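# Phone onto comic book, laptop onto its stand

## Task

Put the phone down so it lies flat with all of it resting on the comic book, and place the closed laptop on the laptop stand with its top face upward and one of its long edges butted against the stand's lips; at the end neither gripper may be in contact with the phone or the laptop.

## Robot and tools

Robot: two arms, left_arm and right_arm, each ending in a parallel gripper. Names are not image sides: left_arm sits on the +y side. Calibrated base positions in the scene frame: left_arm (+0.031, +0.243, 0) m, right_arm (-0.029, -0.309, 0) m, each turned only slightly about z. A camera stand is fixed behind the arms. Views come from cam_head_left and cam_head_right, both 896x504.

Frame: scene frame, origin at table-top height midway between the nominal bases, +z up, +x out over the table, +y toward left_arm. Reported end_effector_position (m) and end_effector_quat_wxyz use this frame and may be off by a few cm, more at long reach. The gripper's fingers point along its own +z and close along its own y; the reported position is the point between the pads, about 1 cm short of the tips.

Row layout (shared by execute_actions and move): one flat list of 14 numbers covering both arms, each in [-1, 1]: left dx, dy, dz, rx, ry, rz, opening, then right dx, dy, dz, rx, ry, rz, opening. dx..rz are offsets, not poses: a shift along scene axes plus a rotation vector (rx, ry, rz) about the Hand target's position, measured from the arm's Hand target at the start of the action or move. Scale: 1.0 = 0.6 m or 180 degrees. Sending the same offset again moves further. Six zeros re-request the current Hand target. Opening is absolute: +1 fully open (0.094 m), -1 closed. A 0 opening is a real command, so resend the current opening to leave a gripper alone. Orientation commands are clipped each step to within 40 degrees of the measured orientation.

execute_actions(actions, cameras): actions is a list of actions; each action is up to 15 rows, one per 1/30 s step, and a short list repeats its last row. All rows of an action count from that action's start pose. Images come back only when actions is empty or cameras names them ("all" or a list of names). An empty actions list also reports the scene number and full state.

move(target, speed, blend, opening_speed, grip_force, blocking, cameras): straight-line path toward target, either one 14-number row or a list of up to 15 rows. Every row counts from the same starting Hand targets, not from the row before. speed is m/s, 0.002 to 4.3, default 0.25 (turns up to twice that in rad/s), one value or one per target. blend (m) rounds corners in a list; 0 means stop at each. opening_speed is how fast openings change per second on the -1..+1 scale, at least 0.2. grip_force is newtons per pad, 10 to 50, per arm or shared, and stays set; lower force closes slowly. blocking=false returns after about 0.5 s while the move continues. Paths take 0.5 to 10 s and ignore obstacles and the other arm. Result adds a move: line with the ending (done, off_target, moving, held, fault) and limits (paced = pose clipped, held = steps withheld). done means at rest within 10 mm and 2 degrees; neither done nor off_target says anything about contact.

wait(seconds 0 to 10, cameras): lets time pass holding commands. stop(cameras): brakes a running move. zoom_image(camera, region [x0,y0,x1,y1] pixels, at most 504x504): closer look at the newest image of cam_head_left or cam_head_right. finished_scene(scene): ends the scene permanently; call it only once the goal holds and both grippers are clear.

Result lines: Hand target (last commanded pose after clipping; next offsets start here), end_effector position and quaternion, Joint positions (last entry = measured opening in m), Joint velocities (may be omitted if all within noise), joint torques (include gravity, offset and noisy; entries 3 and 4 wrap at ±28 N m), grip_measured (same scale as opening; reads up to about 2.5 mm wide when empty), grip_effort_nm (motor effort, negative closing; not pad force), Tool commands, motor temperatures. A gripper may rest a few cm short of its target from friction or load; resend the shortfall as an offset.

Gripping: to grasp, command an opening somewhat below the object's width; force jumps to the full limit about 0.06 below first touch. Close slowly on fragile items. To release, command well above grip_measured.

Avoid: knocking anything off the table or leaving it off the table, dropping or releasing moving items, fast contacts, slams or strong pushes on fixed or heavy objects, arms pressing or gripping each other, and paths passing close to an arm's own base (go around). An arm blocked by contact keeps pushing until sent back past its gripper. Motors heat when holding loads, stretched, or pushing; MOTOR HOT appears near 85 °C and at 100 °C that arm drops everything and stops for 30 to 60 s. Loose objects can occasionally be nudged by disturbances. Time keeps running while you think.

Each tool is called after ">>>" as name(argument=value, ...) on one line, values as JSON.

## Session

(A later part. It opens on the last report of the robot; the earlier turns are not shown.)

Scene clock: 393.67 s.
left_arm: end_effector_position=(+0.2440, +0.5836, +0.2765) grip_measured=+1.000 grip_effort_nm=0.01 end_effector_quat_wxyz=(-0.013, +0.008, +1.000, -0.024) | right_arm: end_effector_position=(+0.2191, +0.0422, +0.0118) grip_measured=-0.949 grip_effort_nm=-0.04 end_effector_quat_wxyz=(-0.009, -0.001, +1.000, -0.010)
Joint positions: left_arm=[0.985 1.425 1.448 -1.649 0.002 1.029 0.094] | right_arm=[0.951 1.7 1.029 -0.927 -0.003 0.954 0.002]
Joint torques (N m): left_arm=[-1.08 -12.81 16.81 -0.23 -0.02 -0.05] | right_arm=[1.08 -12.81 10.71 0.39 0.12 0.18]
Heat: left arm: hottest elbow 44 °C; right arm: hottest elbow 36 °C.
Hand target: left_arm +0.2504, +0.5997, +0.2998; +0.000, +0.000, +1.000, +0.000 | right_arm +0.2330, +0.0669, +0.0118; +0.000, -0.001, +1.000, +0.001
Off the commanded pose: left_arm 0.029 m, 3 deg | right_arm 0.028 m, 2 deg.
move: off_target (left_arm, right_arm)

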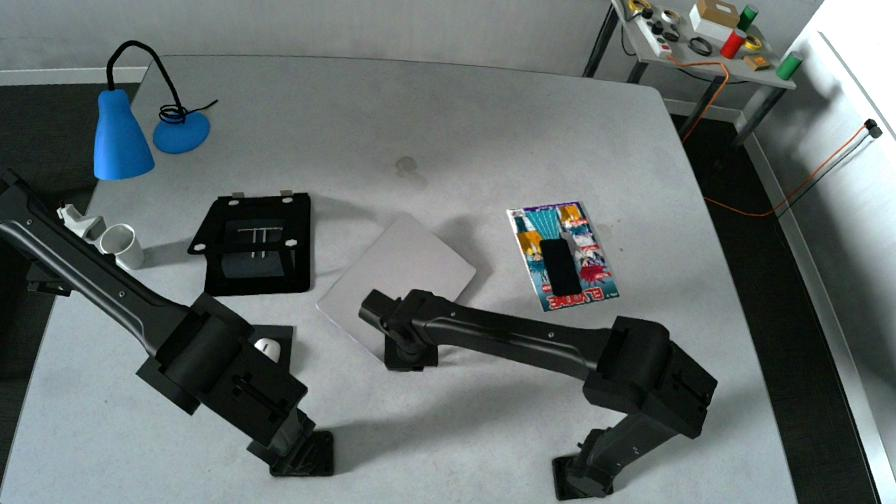

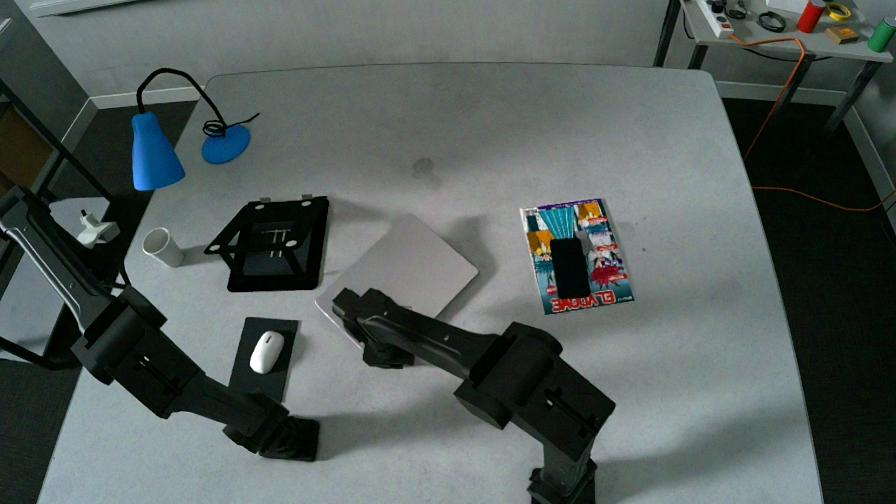

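>>> move(target=[[0, 0, 0, 0, 0, 0, 1, -0.0017, 0.0585, 0, 0, 0, 0, -0.95], [0, 0, 0, 0, 0, 0, 1, 0.04, 0.152, 0, 0, 0, 0, -0.95], [0, 0, 0, 0, 0, 0, 1, 0.1017, 0.2335, 0, 0, 0, 0, -0.95], [0, 0, 0, 0, 0, 0, 1, 0.208, 0.325, 0, 0, 0, 0, -0.95]], speed=0.12, blend=[0.02, 0.02, 0.02, 0], cameras=["cam_head_left", "cam_head_right"])

Scene clock: 408.43 s.
left_arm: end_effector_position=(+0.2440, +0.5836, +0.2765) grip_measured=+1.000 grip_effort_nm=0.01 end_effector_quat_wxyz=(-0.013, +0.008, +1.000, -0.024) | right_arm: end_effector_position=(+0.3375, +0.2541, +0.0179) grip_measured=-0.949 grip_effort_nm=-0.04 end_effector_quat_wxyz=(-0.006, -0.005, +1.000, -0.003)
Joint positions: left_arm=[0.985 1.425 1.448 -1.649 0.002 1.029 0.094] | right_arm=[0.988 2.246 1.933 -1.269 -0.006 0.983 0.002]
Joint torques (N m): left_arm=[-0.85 -12.69 16.87 -0.01 0.04 -0.07] | right_arm=[-0.73 -23.18 12.22 0.05 0.24 0.08]
Heat: left arm: hottest elbow 45 °C; right arm: hottest elbow 38 °C.
Hand target: left_arm +0.2504, +0.5997, +0.2998; +0.000, +0.000, +1.000, +0.000 | right_arm +0.3579, +0.2618, +0.0118; +0.000, -0.001, +1.000, +0.001
Off the commanded pose: left_arm 0.029 m, 3 deg | right_arm 0.023 m, 1 deg.
move: off_target (left_arm, right_arm); blend cut to 0.0181 m at target 1

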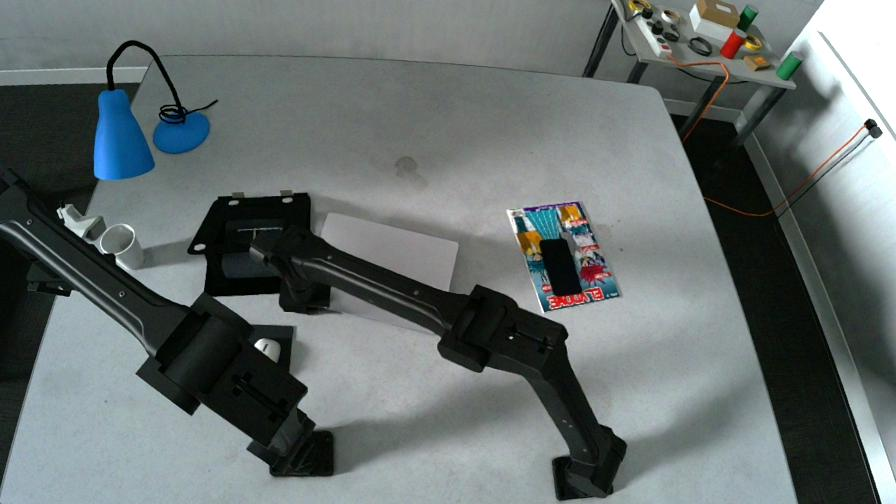

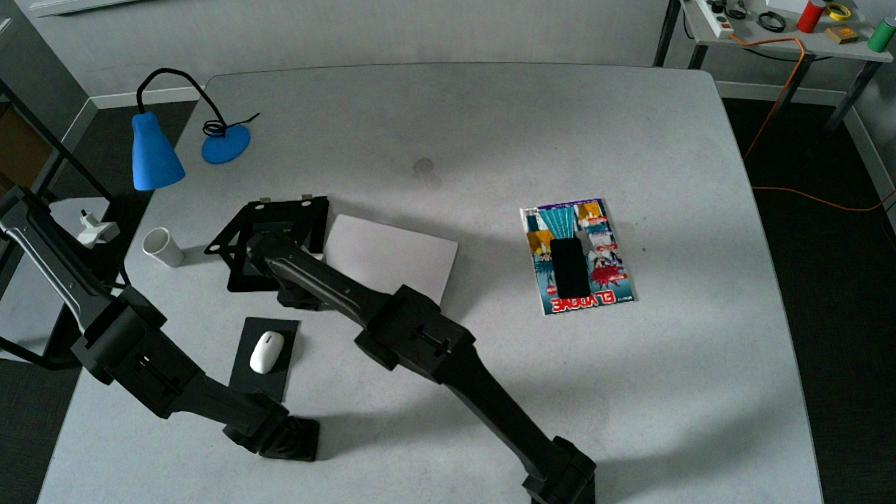

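>>> move(target=[[0, 0, 0, 0, 0, 0, 1, -0.05, 0, 0.03, 0, 0, 0, -0.95], [0, 0, 0, 0, 0, 0.1, 1, -0.05, 0, 0.2, 0, 0, 0, -0.95], [0, 0, 0, 0, 0, 0.2, 1, 0.12, -0.836, 0.2, 0, 0, 0.5, -0.95], [0.6327, -0.7862, -0.2, 0, 0, 0.5, -0.95, 0.12, -0.836, 0.2, 0, 0, 0.5, -0.95]], speed=[0.1, 0.3, 0.5, 0.5], blend=[0.01, 0.05, 0.05, 0], cameras=["cam_head_left", "cam_head_right"])

>>> zoom_image(camera="cam_head_left", region=[180, 150, 480, 400])

>>> zoom_image(camera="cam_head_right", region=[180, 150, 480, 400])

Scene clock: 442.23 s.
left_arm: end_effector_position=(+0.6108, +0.1299, +0.1614) grip_measured=-0.947 grip_effort_nm=-0.08 end_effector_quat_wxyz=(+0.014, +0.703, -0.711, -0.018) | right_arm: end_effector_position=(+0.4294, -0.2367, +0.1275) grip_measured=-0.949 grip_effort_nm=-0.04 end_effector_quat_wxyz=(+0.008, +0.708, -0.706, -0.005)
Joint positions: left_arm=[-0.219 1.945 1.816 -1.487 0.002 -1.751 0.002] | right_arm=[0.154 1.623 1.276 -1.243 0.002 -1.414 0.002]
Joint torques (N m): left_arm=[-1.03 -20.31 16.62 -0.27 -0.21 -0.06] | right_arm=[0.03 -17.85 7.32 0.31 -0.11 0.08]
Motor temperatures (°C): left_arm=[23 28 45 24 27 24 26] | right_arm=[27 37 44 25 24 23 25]
Heat: left arm: hottest elbow 45 °C; right arm: hottest elbow 44 °C.
Hand target: left_arm +0.6300, +0.1280, +0.1799; +0.000, +0.707, -0.707, +0.000 | right_arm +0.4298, -0.2397, +0.1316; +0.001, +0.708, -0.706, -0.001
Off the commanded pose: left_arm 0.027 m, 3 deg | right_arm 0.005 m, 1 deg.
move: off_target (left_arm); target 4's new opening was sent with left_arm's hand 0.027 m and 3 deg from that target

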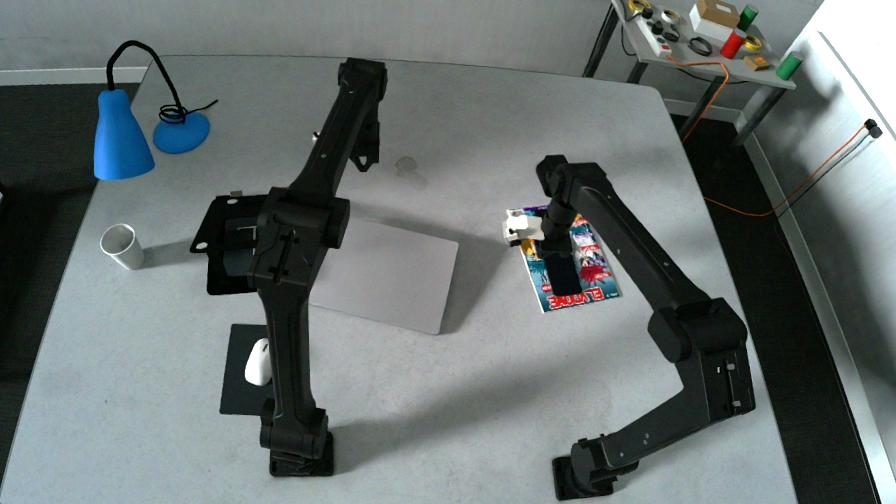

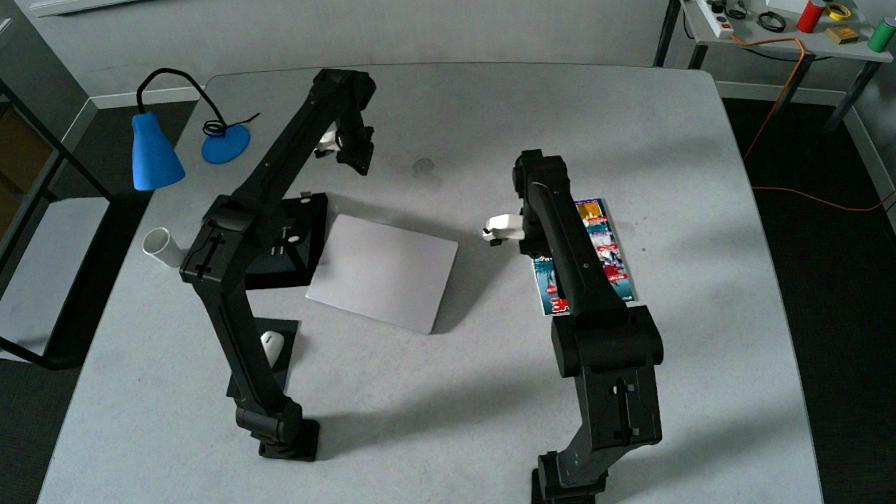

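Scaled by 1.680.

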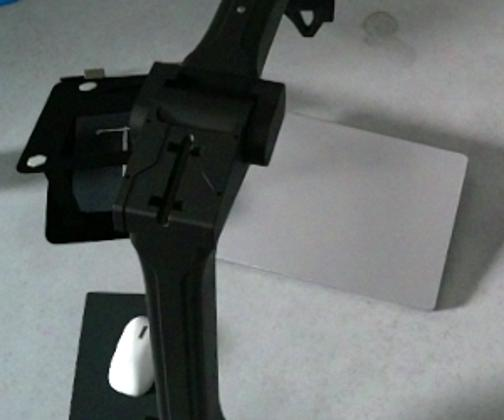

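Scaled by 1.680.

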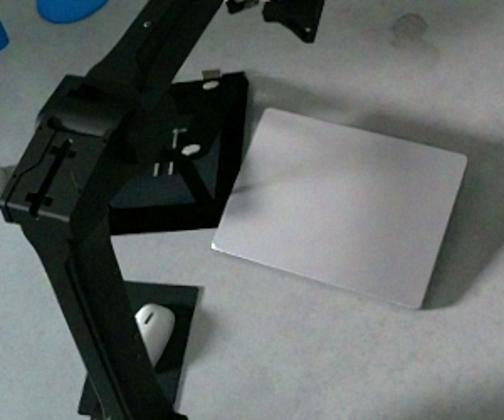

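>>> move(target=[0.01, 0.005, -0.275, 0, 0, 0, -0.95, 0, 0, 0, 0, 0, 0, -0.95], speed=0.2, cameras=["cam_head_left", "cam_head_right"])

>>> zoom_image(camera="cam_head_left", region=[280, 140, 480, 300])

>>> zoom_image(camera="cam_head_right", region=[280, 140, 480, 300])

Scene clock: 457.87 s.
left_arm: end_effector_position=(+0.6331, +0.1256, +0.0158) grip_measured=-0.948 grip_effort_nm=-0.08 end_effector_quat_wxyz=(+0.004, +0.703, -0.711, -0.003) | right_arm: end_effector_position=(+0.4294, -0.2367, +0.1275) grip_measured=-0.949 grip_effort_nm=-0.04 end_effector_quat_wxyz=(+0.008, +0.708, -0.706, -0.005)
Joint positions: left_arm=[-0.219 2.093 1.659 -1.145 0.002 -1.751 0.002] | right_arm=[0.154 1.623 1.276 -1.243 0.002 -1.414 0.002]
Joint torques (N m): left_arm=[0.09 -22.83 9.14 0.69 -0.19 0.02] | right_arm=[0.03 -17.85 7.32 0.34 -0.11 0.08]
Heat: left arm: hottest elbow 43 °C; right arm: hottest elbow 41 °C.
Hand target: left_arm +0.6362, +0.1310, +0.0150; +0.000, +0.707, -0.707, +0.000 | right_arm +0.4298, -0.2397, +0.1316; +0.001, +0.708, -0.706, -0.001
Off the commanded pose: left_arm 0.006 m, 1 deg | right_arm 0.005 m, 1 deg.
move: done

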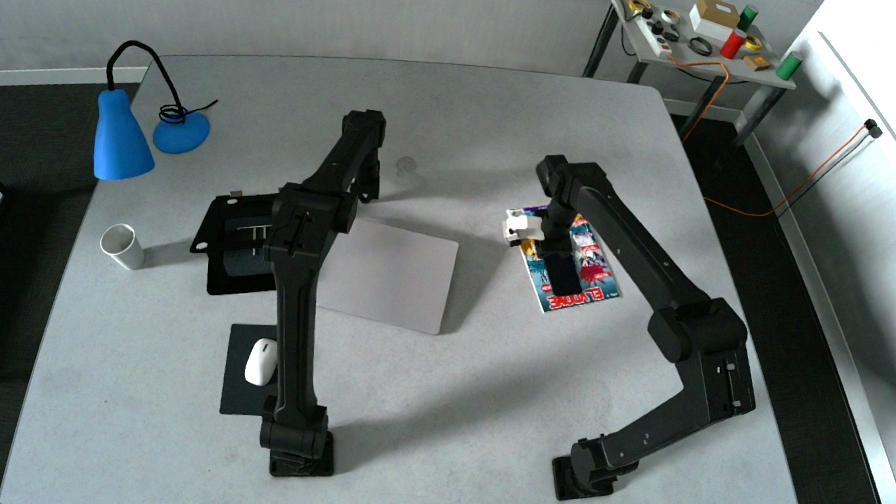

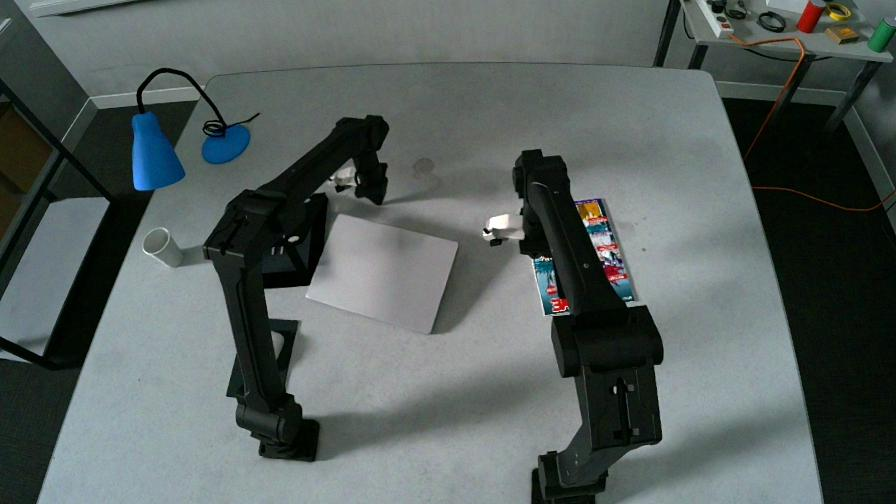

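Scaled by 2.520.

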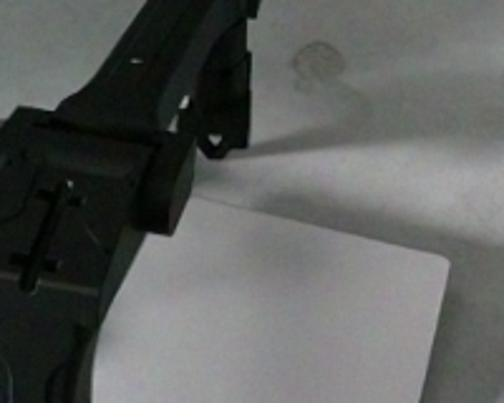

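Scaled by 2.520.

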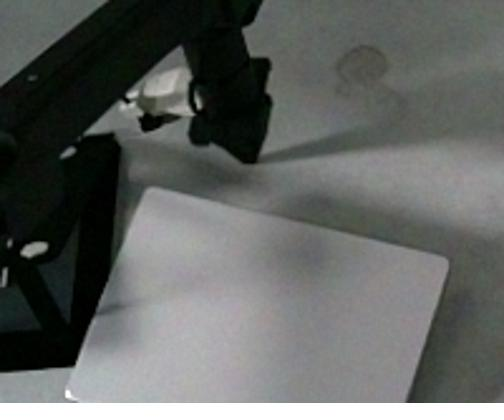

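>>> move(target=[[-0.06, 0.025, 0, 0, 0, 0, -0.95, 0, 0, 0, 0, 0, 0, -0.95], [-0.205, 0.025, 0, 0, 0, 0, -0.95, 0, 0, 0, 0, 0, 0, -0.95]], speed=[0.08, 0.12], blend=[0.01, 0], cameras=["cam_head_left", "cam_head_right"])

>>> zoom_image(camera="cam_head_right", region=[230, 180, 530, 400])

Scene clock: 467.57 s.
left_arm: end_effector_position=(+0.5213, +0.1501, +0.0125) grip_measured=-0.949 grip_effort_nm=-0.05 end_effector_quat_wxyz=(-0.001, +0.706, -0.708, +0.000) | right_arm: end_effector_position=(+0.4294, -0.2367, +0.1275) grip_measured=-0.949 grip_effort_nm=-0.04 end_effector_quat_wxyz=(+0.008, +0.708, -0.706, -0.005)
Joint positions: left_arm=[-0.215 1.833 1.226 -0.963 -0.001 -1.753 0.002] | right_arm=[0.154 1.623 1.276 -1.243 0.002 -1.414 0.002]
Joint torques (N m): left_arm=[-2.37 -19.84 6.67 0.24 -0.06 -0.09] | right_arm=[-0.03 -17.85 7.35 0.34 -0.1 0.09]
Heat: left arm: hottest elbow 41 °C; right arm: hottest elbow 40 °C.
Hand target: left_arm +0.5132, +0.1460, +0.0150; +0.000, +0.707, -0.707, +0.000 | right_arm +0.4298, -0.2397, +0.1316; +0.001, +0.708, -0.706, -0.001
Off the commanded pose: left_arm 0.009 m, 0 deg | right_arm 0.005 m, 1 deg.
move: done

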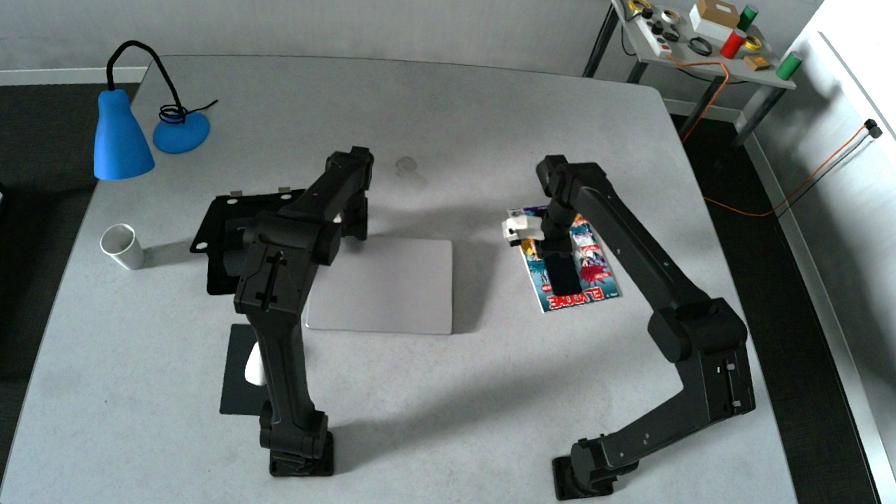

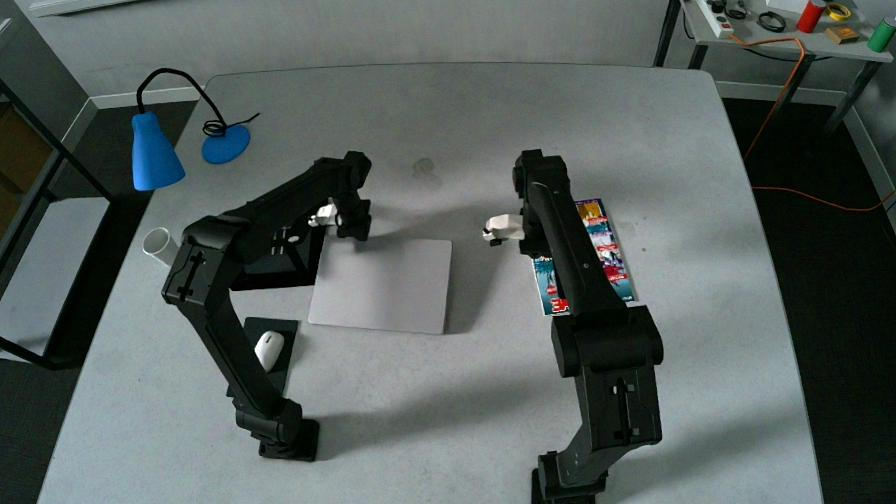

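Scaled by 1.680.

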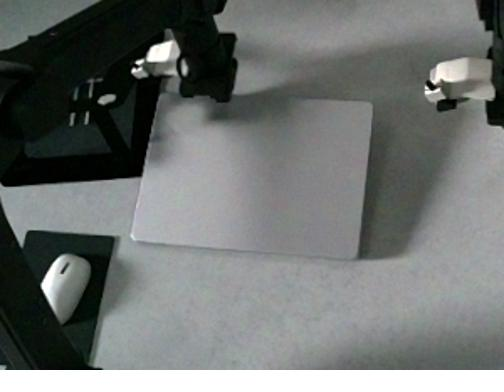

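>>> move(target=[[0.05, 0, 0.02, 0, 0, 0, -0.95, 0, 0, 0, 0, 0, 0, -0.95], [0.05, 0.02, 0.25, 0, 0, 0, -0.95, 0, 0, 0, 0, 0, 0, -0.95], [-0.237, 0.232, 0.25, 0, 0, 0, -0.95, 0, 0, 0, 0, 0, 0, -0.95], [-0.237, 0.232, -0.01, 0, 0, 0, -0.95, 0, 0, 0, 0, 0, 0, -0.95], [-0.237, 0.17, -0.005, 0, 0, 0, -0.95, 0, 0, 0, 0, 0, 0, -0.95], [-0.237, 0.073, -0.005, 0, 0, 0, -0.95, 0, 0, 0, 0, 0, 0, -0.95]], speed=[0.15, 0.3, 0.3, 0.2, 0.08, 0.12], blend=[0.01, 0.04, 0.03, 0, 0.01, 0], cameras=["cam_head_left", "cam_head_right"])

>>> zoom_image(camera="cam_head_right", region=[230, 180, 530, 400])

>>> zoom_image(camera="cam_head_left", region=[180, 180, 480, 400])

Scene clock: 490.33 s.
left_arm: end_effector_position=(+0.3849, +0.1996, +0.0369) grip_measured=-0.948 grip_effort_nm=-0.05 end_effector_quat_wxyz=(-0.025, +0.712, -0.701, +0.021) | right_arm: end_effector_position=(+0.4294, -0.2367, +0.1275) grip_measured=-0.949 grip_effort_nm=-0.04 end_effector_quat_wxyz=(+0.008, +0.708, -0.706, -0.005)
Joint positions: left_arm=[-0.156 1.431 0.783 -0.858 -0.014 -1.712 0.002] | right_arm=[0.154 1.623 1.276 -1.243 0.002 -1.414 0.002]
Joint torques (N m): left_arm=[-3.25 -7.53 6.3 0.66 0.38 -0.08] | right_arm=[0.03 -17.9 7.32 0.32 -0.11 0.08]
Motor temperatures (°C): left_arm=[23 29 38 24 26 24 26] | right_arm=[27 36 39 25 24 23 25]
Heat: left arm: hottest elbow 38 °C; right arm: hottest elbow 39 °C.
Hand target: left_arm +0.3709, +0.1898, +0.0119; +0.000, +0.707, -0.707, +0.000 | right_arm +0.4298, -0.2397, +0.1316; +0.001, +0.708, -0.706, -0.001
Off the commanded pose: left_arm 0.030 m, 4 deg | right_arm 0.005 m, 1 deg.
move: off_target (left_arm)

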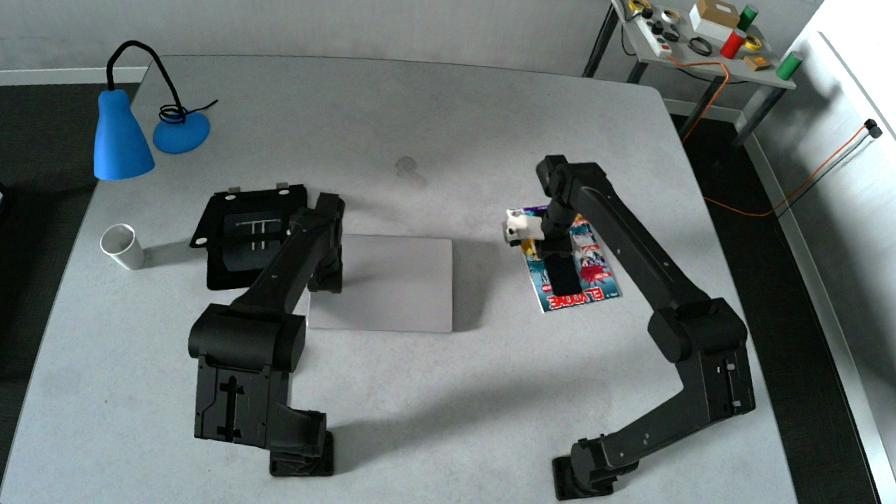

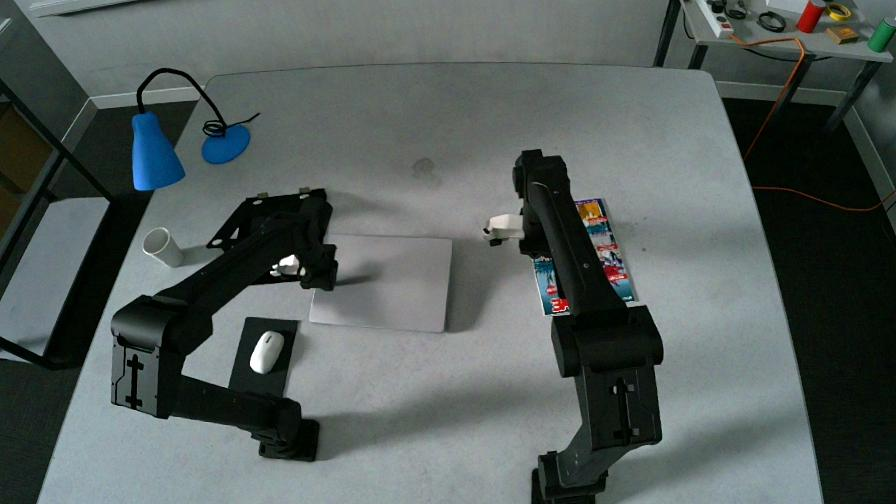

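Scaled by 1.680.

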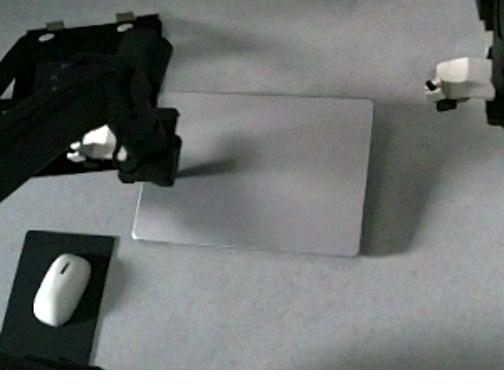

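Scaled by 1.680.

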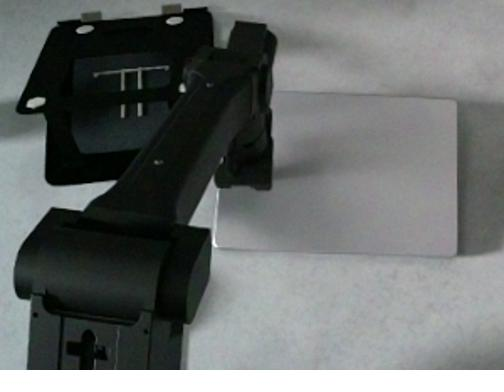

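>>> move(target=[-0.05, 0.25, 0.35, 0, 0, 0, -0.95, 0, 0, 0, 0, 0, 0, -0.95], speed=0.3, cameras=["cam_head_left", "cam_head_right"])

>>> zoom_image(camera="cam_head_right", region=[190, 170, 470, 350])

>>> zoom_image(camera="cam_head_left", region=[180, 170, 460, 350])

Scene clock: 496.17 s.
left_arm: end_effector_position=(+0.3231, +0.3304, +0.1976) grip_measured=-0.948 grip_effort_nm=-0.05 end_effector_quat_wxyz=(+0.022, +0.705, -0.709, -0.014) | right_arm: end_effector_position=(+0.4294, -0.2367, +0.1275) grip_measured=-0.949 grip_effort_nm=-0.04 end_effector_quat_wxyz=(+0.008, +0.708, -0.706, -0.005)
Joint positions: left_arm=[0.261 1.182 1.02 -1.461 -0.005 -1.276 0.002] | right_arm=[0.154 1.623 1.276 -1.243 0.002 -1.414 0.002]
Joint torques (N m): left_arm=[-0.21 -8 16.73 -0.09 0.03 0.1] | right_arm=[0.03 -17.85 7.35 0.32 -0.11 0.09]
Heat: left arm: hottest elbow 38 °C; right arm: hottest elbow 39 °C.
Hand target: left_arm +0.3409, +0.3398, +0.2220; +0.000, +0.707, -0.707, +0.000 | right_arm +0.4298, -0.2397, +0.1316; +0.001, +0.708, -0.706, -0.001
Off the commanded pose: left_arm 0.032 m, 3 deg | right_arm 0.005 m, 1 deg.
move: off_target (left_arm)

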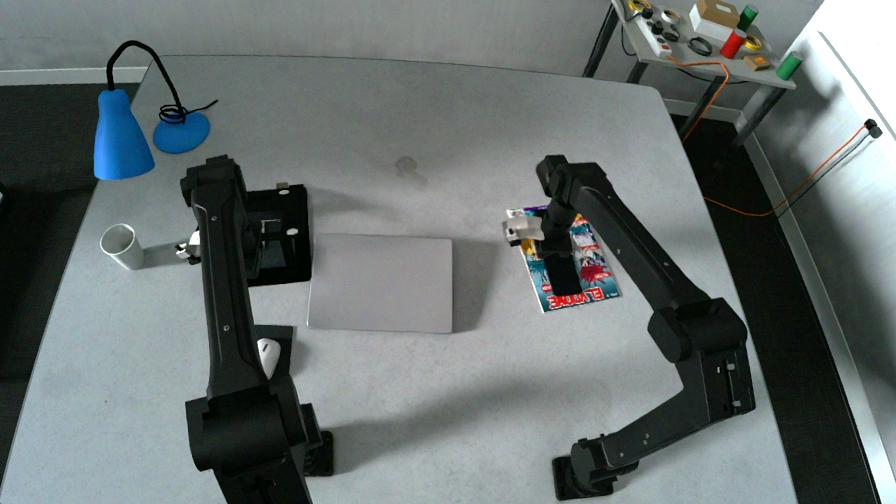

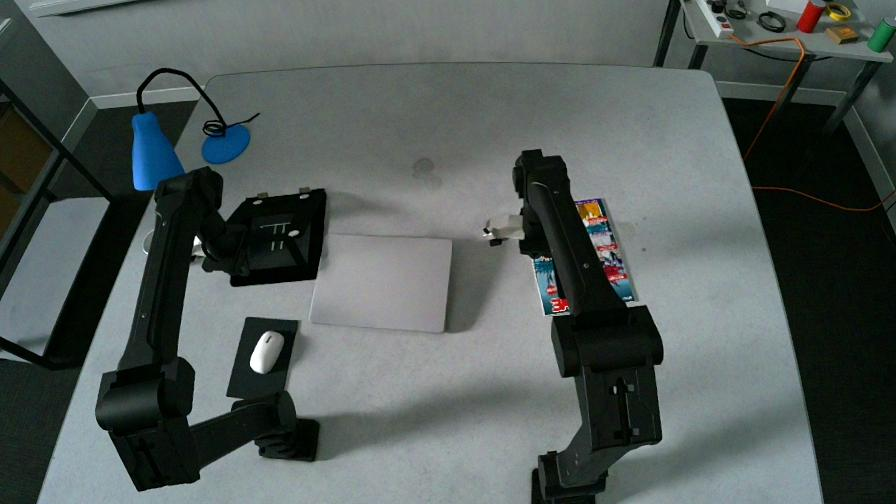

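Scaled by 1.800.

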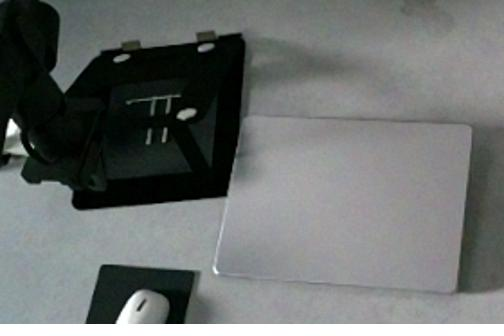

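Scaled by 1.800.

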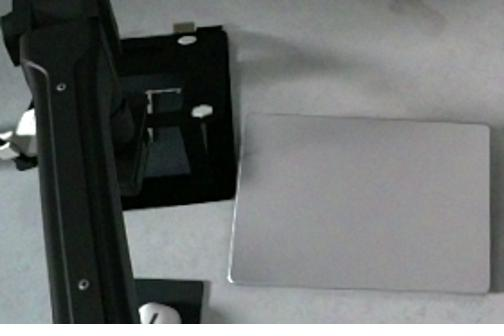

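>>> move(target=[[0.032, -0.075, 0, 0, 0, 0, -0.95, 0, 0, 0, 0, 0, 0, -0.95], [0.032, -0.075, -0.378, 0, 0, 0, -0.95, 0, 0, 0, 0, 0, 0, -0.95]], speed=[0.25, 0.15], blend=[0.02, 0], cameras=["cam_head_left", "cam_head_right"])

>>> zoom_image(camera="cam_head_right", region=[190, 170, 470, 350])

>>> zoom_image(camera="cam_head_left", region=[180, 170, 460, 350])

Scene clock: 517.77 s.
left_arm: end_effector_position=(+0.3612, +0.2979, +0.0096) grip_measured=-0.948 grip_effort_nm=-0.05 end_effector_quat_wxyz=(-0.004, +0.708, -0.706, +0.004) | right_arm: end_effector_position=(+0.4294, -0.2367, +0.1275) grip_measured=-0.949 grip_effort_nm=-0.04 end_effector_quat_wxyz=(+0.008, +0.708, -0.706, -0.005)
Joint positions: left_arm=[0.139 1.466 0.729 -0.823 0.002 -1.405 0.002] | right_arm=[0.154 1.623 1.276 -1.243 0.002 -1.414 0.002]
Joint torques (N m): left_arm=[-2.37 -8.23 6.58 1.51 -0.19 -0.05] | right_arm=[0.03 -17.85 7.3 0.34 -0.11 0.09]
Heat: left arm: hottest elbow 41 °C; right arm: hottest elbow 38 °C.
Hand target: left_arm +0.3601, +0.2947, -0.0048; +0.000, +0.707, -0.707, +0.000 | right_arm +0.4298, -0.2397, +0.1316; +0.001, +0.708, -0.706, -0.001
Off the commanded pose: left_arm 0.015 m, 1 deg | right_arm 0.005 m, 1 deg.
move: off_target (left_arm)

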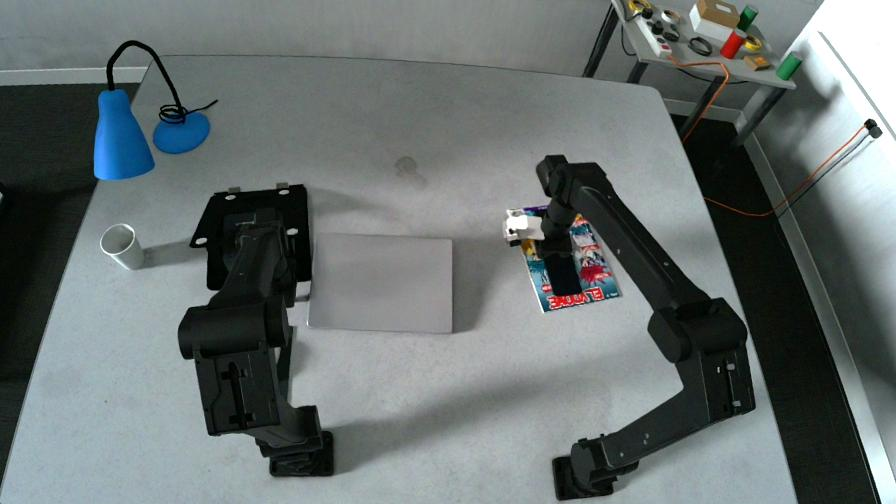

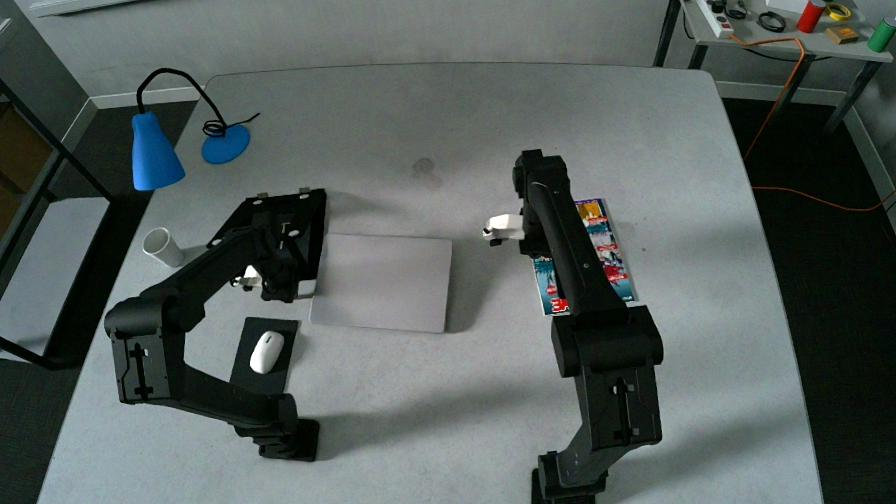

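Scaled by 1.800.

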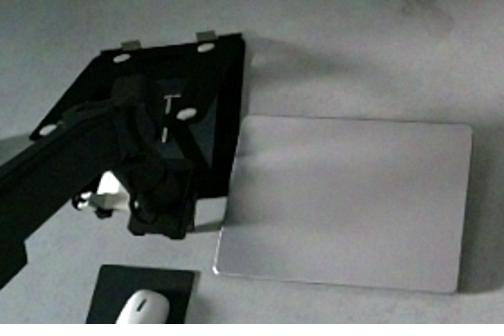

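Scaled by 1.800.

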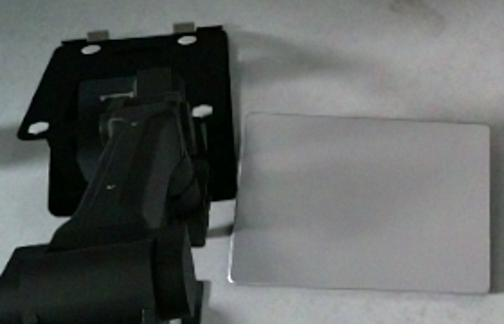

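>>> move(target=[[0, -0.04, 0.008, 0, 0, 0, -0.95, 0, 0, 0, 0, 0, 0, -0.95], [0.005, -0.18, 0.008, 0, 0, 0, -0.95, 0, 0, 0, 0, 0, 0, -0.95]], speed=[0.08, 0.12], blend=[0.01, 0], cameras=["cam_head_left", "cam_head_right"])

>>> zoom_image(camera="cam_head_right", region=[190, 170, 470, 350])

Scene clock: 522.80 s.
left_arm: end_effector_position=(+0.3657, +0.2042, +0.0097) grip_measured=-0.949 grip_effort_nm=-0.05 end_effector_quat_wxyz=(-0.016, +0.717, -0.697, +0.000) | right_arm: end_effector_position=(+0.4294, -0.2367, +0.1275) grip_measured=-0.949 grip_effort_nm=-0.04 end_effector_quat_wxyz=(+0.008, +0.708, -0.706, -0.005)
Joint positions: left_arm=[-0.155 1.466 0.729 -0.814 -0.025 -1.724 0.002] | right_arm=[0.154 1.623 1.276 -1.243 0.002 -1.414 0.002]
Joint torques (N m): left_arm=[-4.54 -8.53 7.79 0.59 0.77 -0.01] | right_arm=[-0.03 -17.9 7.34 0.35 -0.11 0.09]
Heat: left arm: hottest elbow 40 °C; right arm: hottest elbow 38 °C.
Hand target: left_arm +0.3631, +0.1868, +0.0000; +0.000, +0.707, -0.707, +0.000 | right_arm +0.4298, -0.2397, +0.1316; +0.001, +0.708, -0.706, -0.001
Off the commanded pose: left_arm 0.020 m, 2 deg | right_arm 0.005 m, 1 deg.
move: off_target (left_arm)

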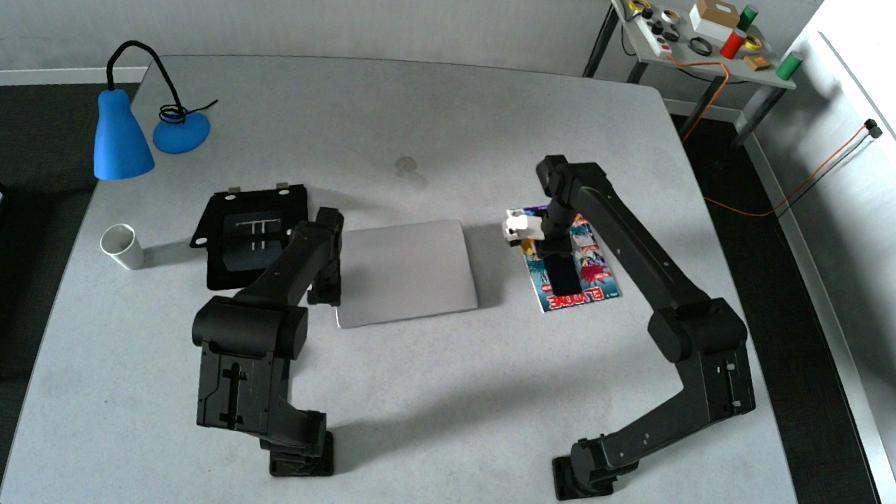

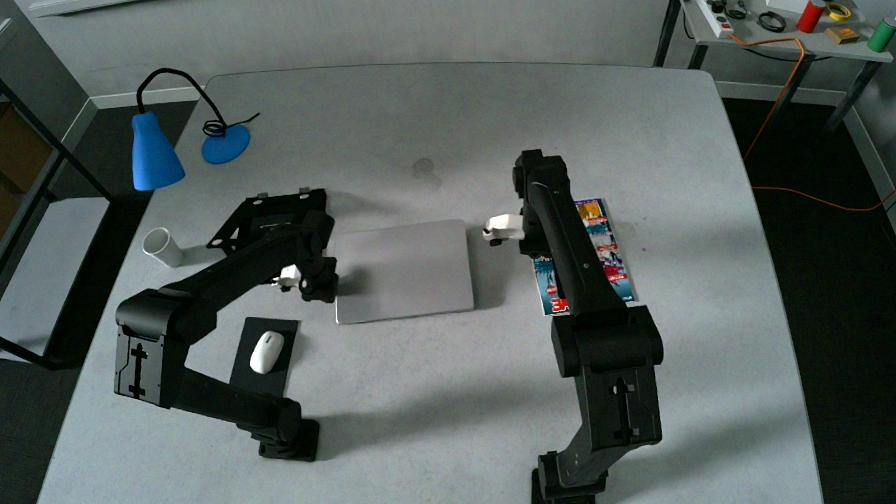

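Scaled by 1.800.

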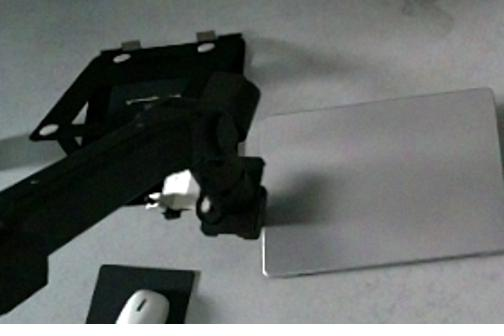

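>>> move(target=[[0, 0.058, 0.007, 0, 0, 0, -0.95, 0, 0, 0, 0, 0, 0, -0.95], [0.053, 0.058, 0.007, 0, 0, 0, 1, 0, 0, 0, 0, 0, 0, -0.95], [0.053, -0.02, 0.007, 0, 0, 0, 1, 0, 0, 0, 0, 0, 0, -0.95], [0.053, -0.078, 0.007, 0, 0, 0, 1, 0, 0, 0, 0, 0, 0, -0.95]], speed=[0.15, 0.15, 0.08, 0.12], blend=[0.01, 0, 0.01, 0], cameras=["cam_head_left", "cam_head_right"])

>>> zoom_image(camera="cam_head_right", region=[250, 170, 530, 350])

>>> zoom_image(camera="cam_head_left", region=[250, 170, 530, 350])

Scene clock: 537.00 s.
left_arm: end_effector_position=(+0.3875, +0.1638, +0.0101) grip_measured=+0.998 grip_effort_nm=0.13 end_effector_quat_wxyz=(-0.014, +0.729, -0.684, -0.002) | right_arm: end_effector_position=(+0.4294, -0.2367, +0.1275) grip_measured=-0.949 grip_effort_nm=-0.04 end_effector_quat_wxyz=(+0.008, +0.708, -0.706, -0.005)
Joint positions: left_arm=[-0.257 1.537 0.812 -0.835 -0.025 -1.862 0.094] | right_arm=[0.154 1.623 1.276 -1.243 0.002 -1.414 0.002]
Joint torques (N m): left_arm=[-4.78 -8.53 10.97 0.2 0.78 0.14] | right_arm=[-0.03 -17.9 7.32 0.34 -0.11 0.08]
Heat: left arm: hottest elbow 39 °C; right arm: hottest elbow 38 °C.
Hand target: left_arm +0.3950, +0.1399, +0.0043; +0.000, +0.707, -0.707, +0.000 | right_arm +0.4298, -0.2397, +0.1316; +0.001, +0.708, -0.706, -0.001
Off the commanded pose: left_arm 0.026 m, 4 deg | right_arm 0.005 m, 1 deg.
move: off_target (left_arm); target 2's new opening was sent with left_arm's hand 0.017 m and 1 deg from that target

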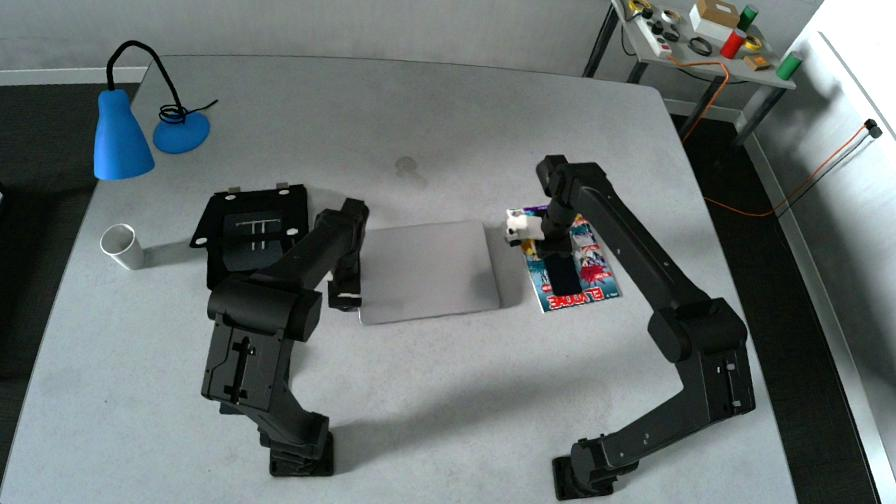

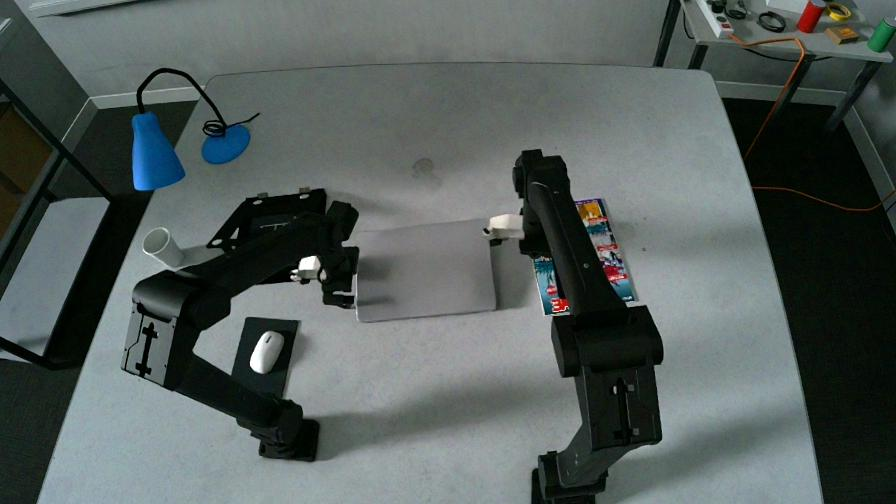

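Scaled by 1.800.

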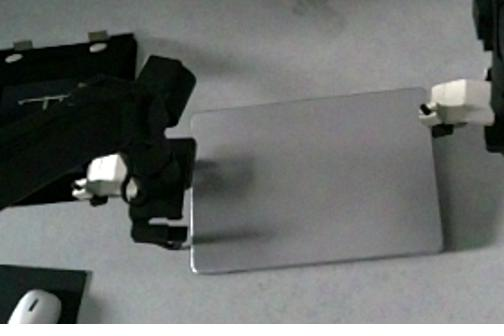

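Scaled by 1.800.

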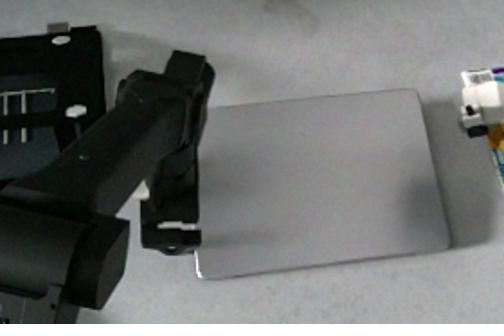

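>>> move(target=[[0, 0.067, 0.01, 0, 0, 0, 1, 0.0937, 0.06, 0, 0, 0, 0.028, 1], [0.054, 0.067, 0.01, 0, 0, 0.028, 1, 0.0937, 0.075, -0.1, 0, 0, 0.028, 1], [0.054, 0.067, 0.01, 0, 0, 0.028, 1, 0.0937, 0.075, -0.219, 0, 0, 0.028, 1], [0.054, 0.02, 0.007, 0, 0, 0.028, 1, 0.0937, 0.15, -0.219, 0, 0, 0.028, 1]], speed=[0.15, 0.2, 0.15, 0.08], blend=[0.01, 0.02, 0, 0], cameras=["cam_head_left", "cam_head_right"])

>>> zoom_image(camera="cam_head_right", region=[250, 170, 570, 350])

>>> zoom_image(camera="cam_head_left", region=[250, 170, 570, 350])

Scene clock: 555.83 s.
left_arm: end_effector_position=(+0.4161, +0.1669, +0.0111) grip_measured=+0.998 grip_effort_nm=0.13 end_effector_quat_wxyz=(-0.005, +0.747, -0.664, +0.000) | right_arm: end_effector_position=(+0.4812, -0.1640, +0.0137) grip_measured=+0.999 grip_effort_nm=0.06 end_effector_quat_wxyz=(-0.005, +0.740, -0.673, +0.008)
Joint positions: left_arm=[-0.225 1.601 0.894 -0.86 -0.008 -1.885 0.094] | right_arm=[0.276 1.89 1.318 -0.982 0.008 -1.385 0.094]
Joint torques (N m): left_arm=[-3.19 -9.93 11.69 -0.13 0.13 0.07] | right_arm=[1.9 -16.38 9.22 -0.01 -0.32 0.38]
Heat: left arm: hottest elbow 38 °C; right arm: hottest elbow 38 °C.
Hand target: left_arm +0.4274, +0.1519, +0.0084; +0.000, +0.737, -0.676, +0.000 | right_arm +0.4862, -0.1497, +0.0003; +0.001, +0.738, -0.675, -0.001
Off the commanded pose: left_arm 0.019 m, 2 deg | right_arm 0.020 m, 1 deg.
move: off_target (left_arm, right_arm)

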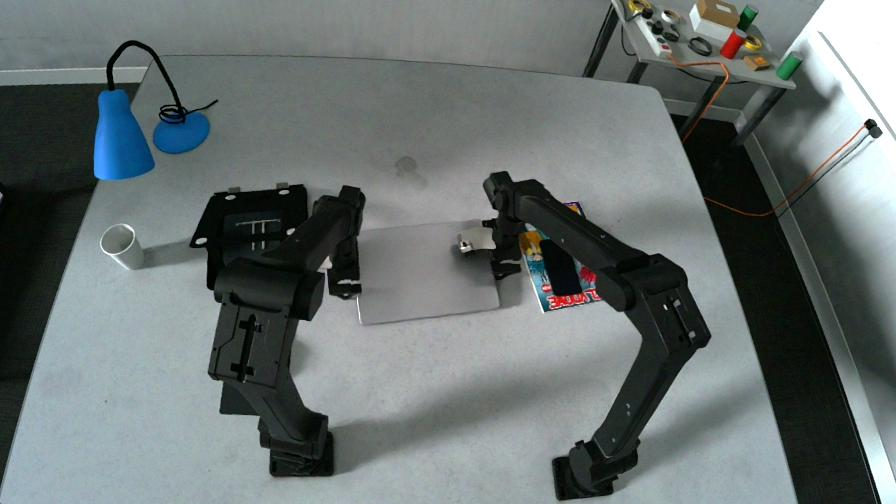

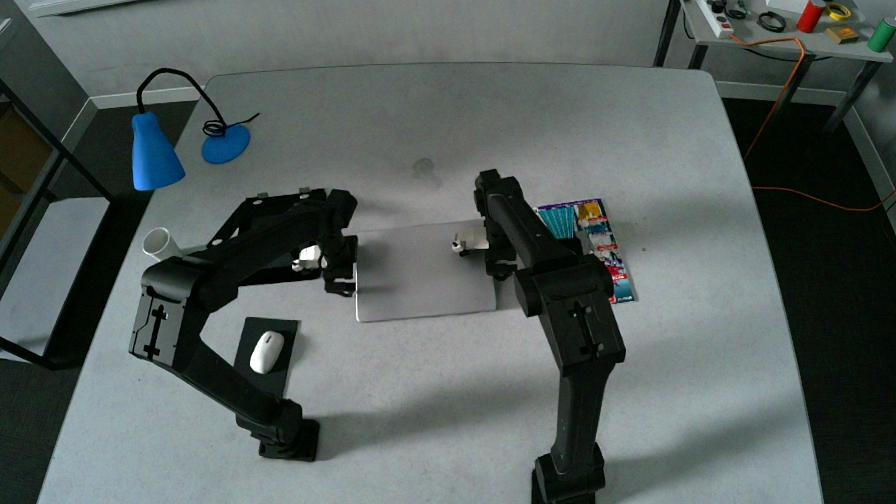

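Scaled by 1.575.

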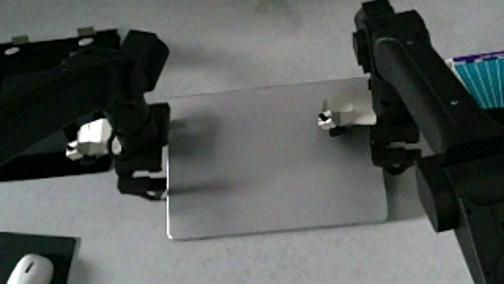

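Scaled by 1.575.

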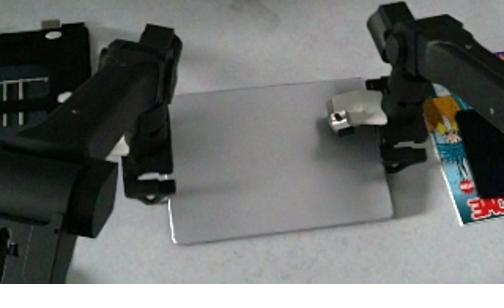

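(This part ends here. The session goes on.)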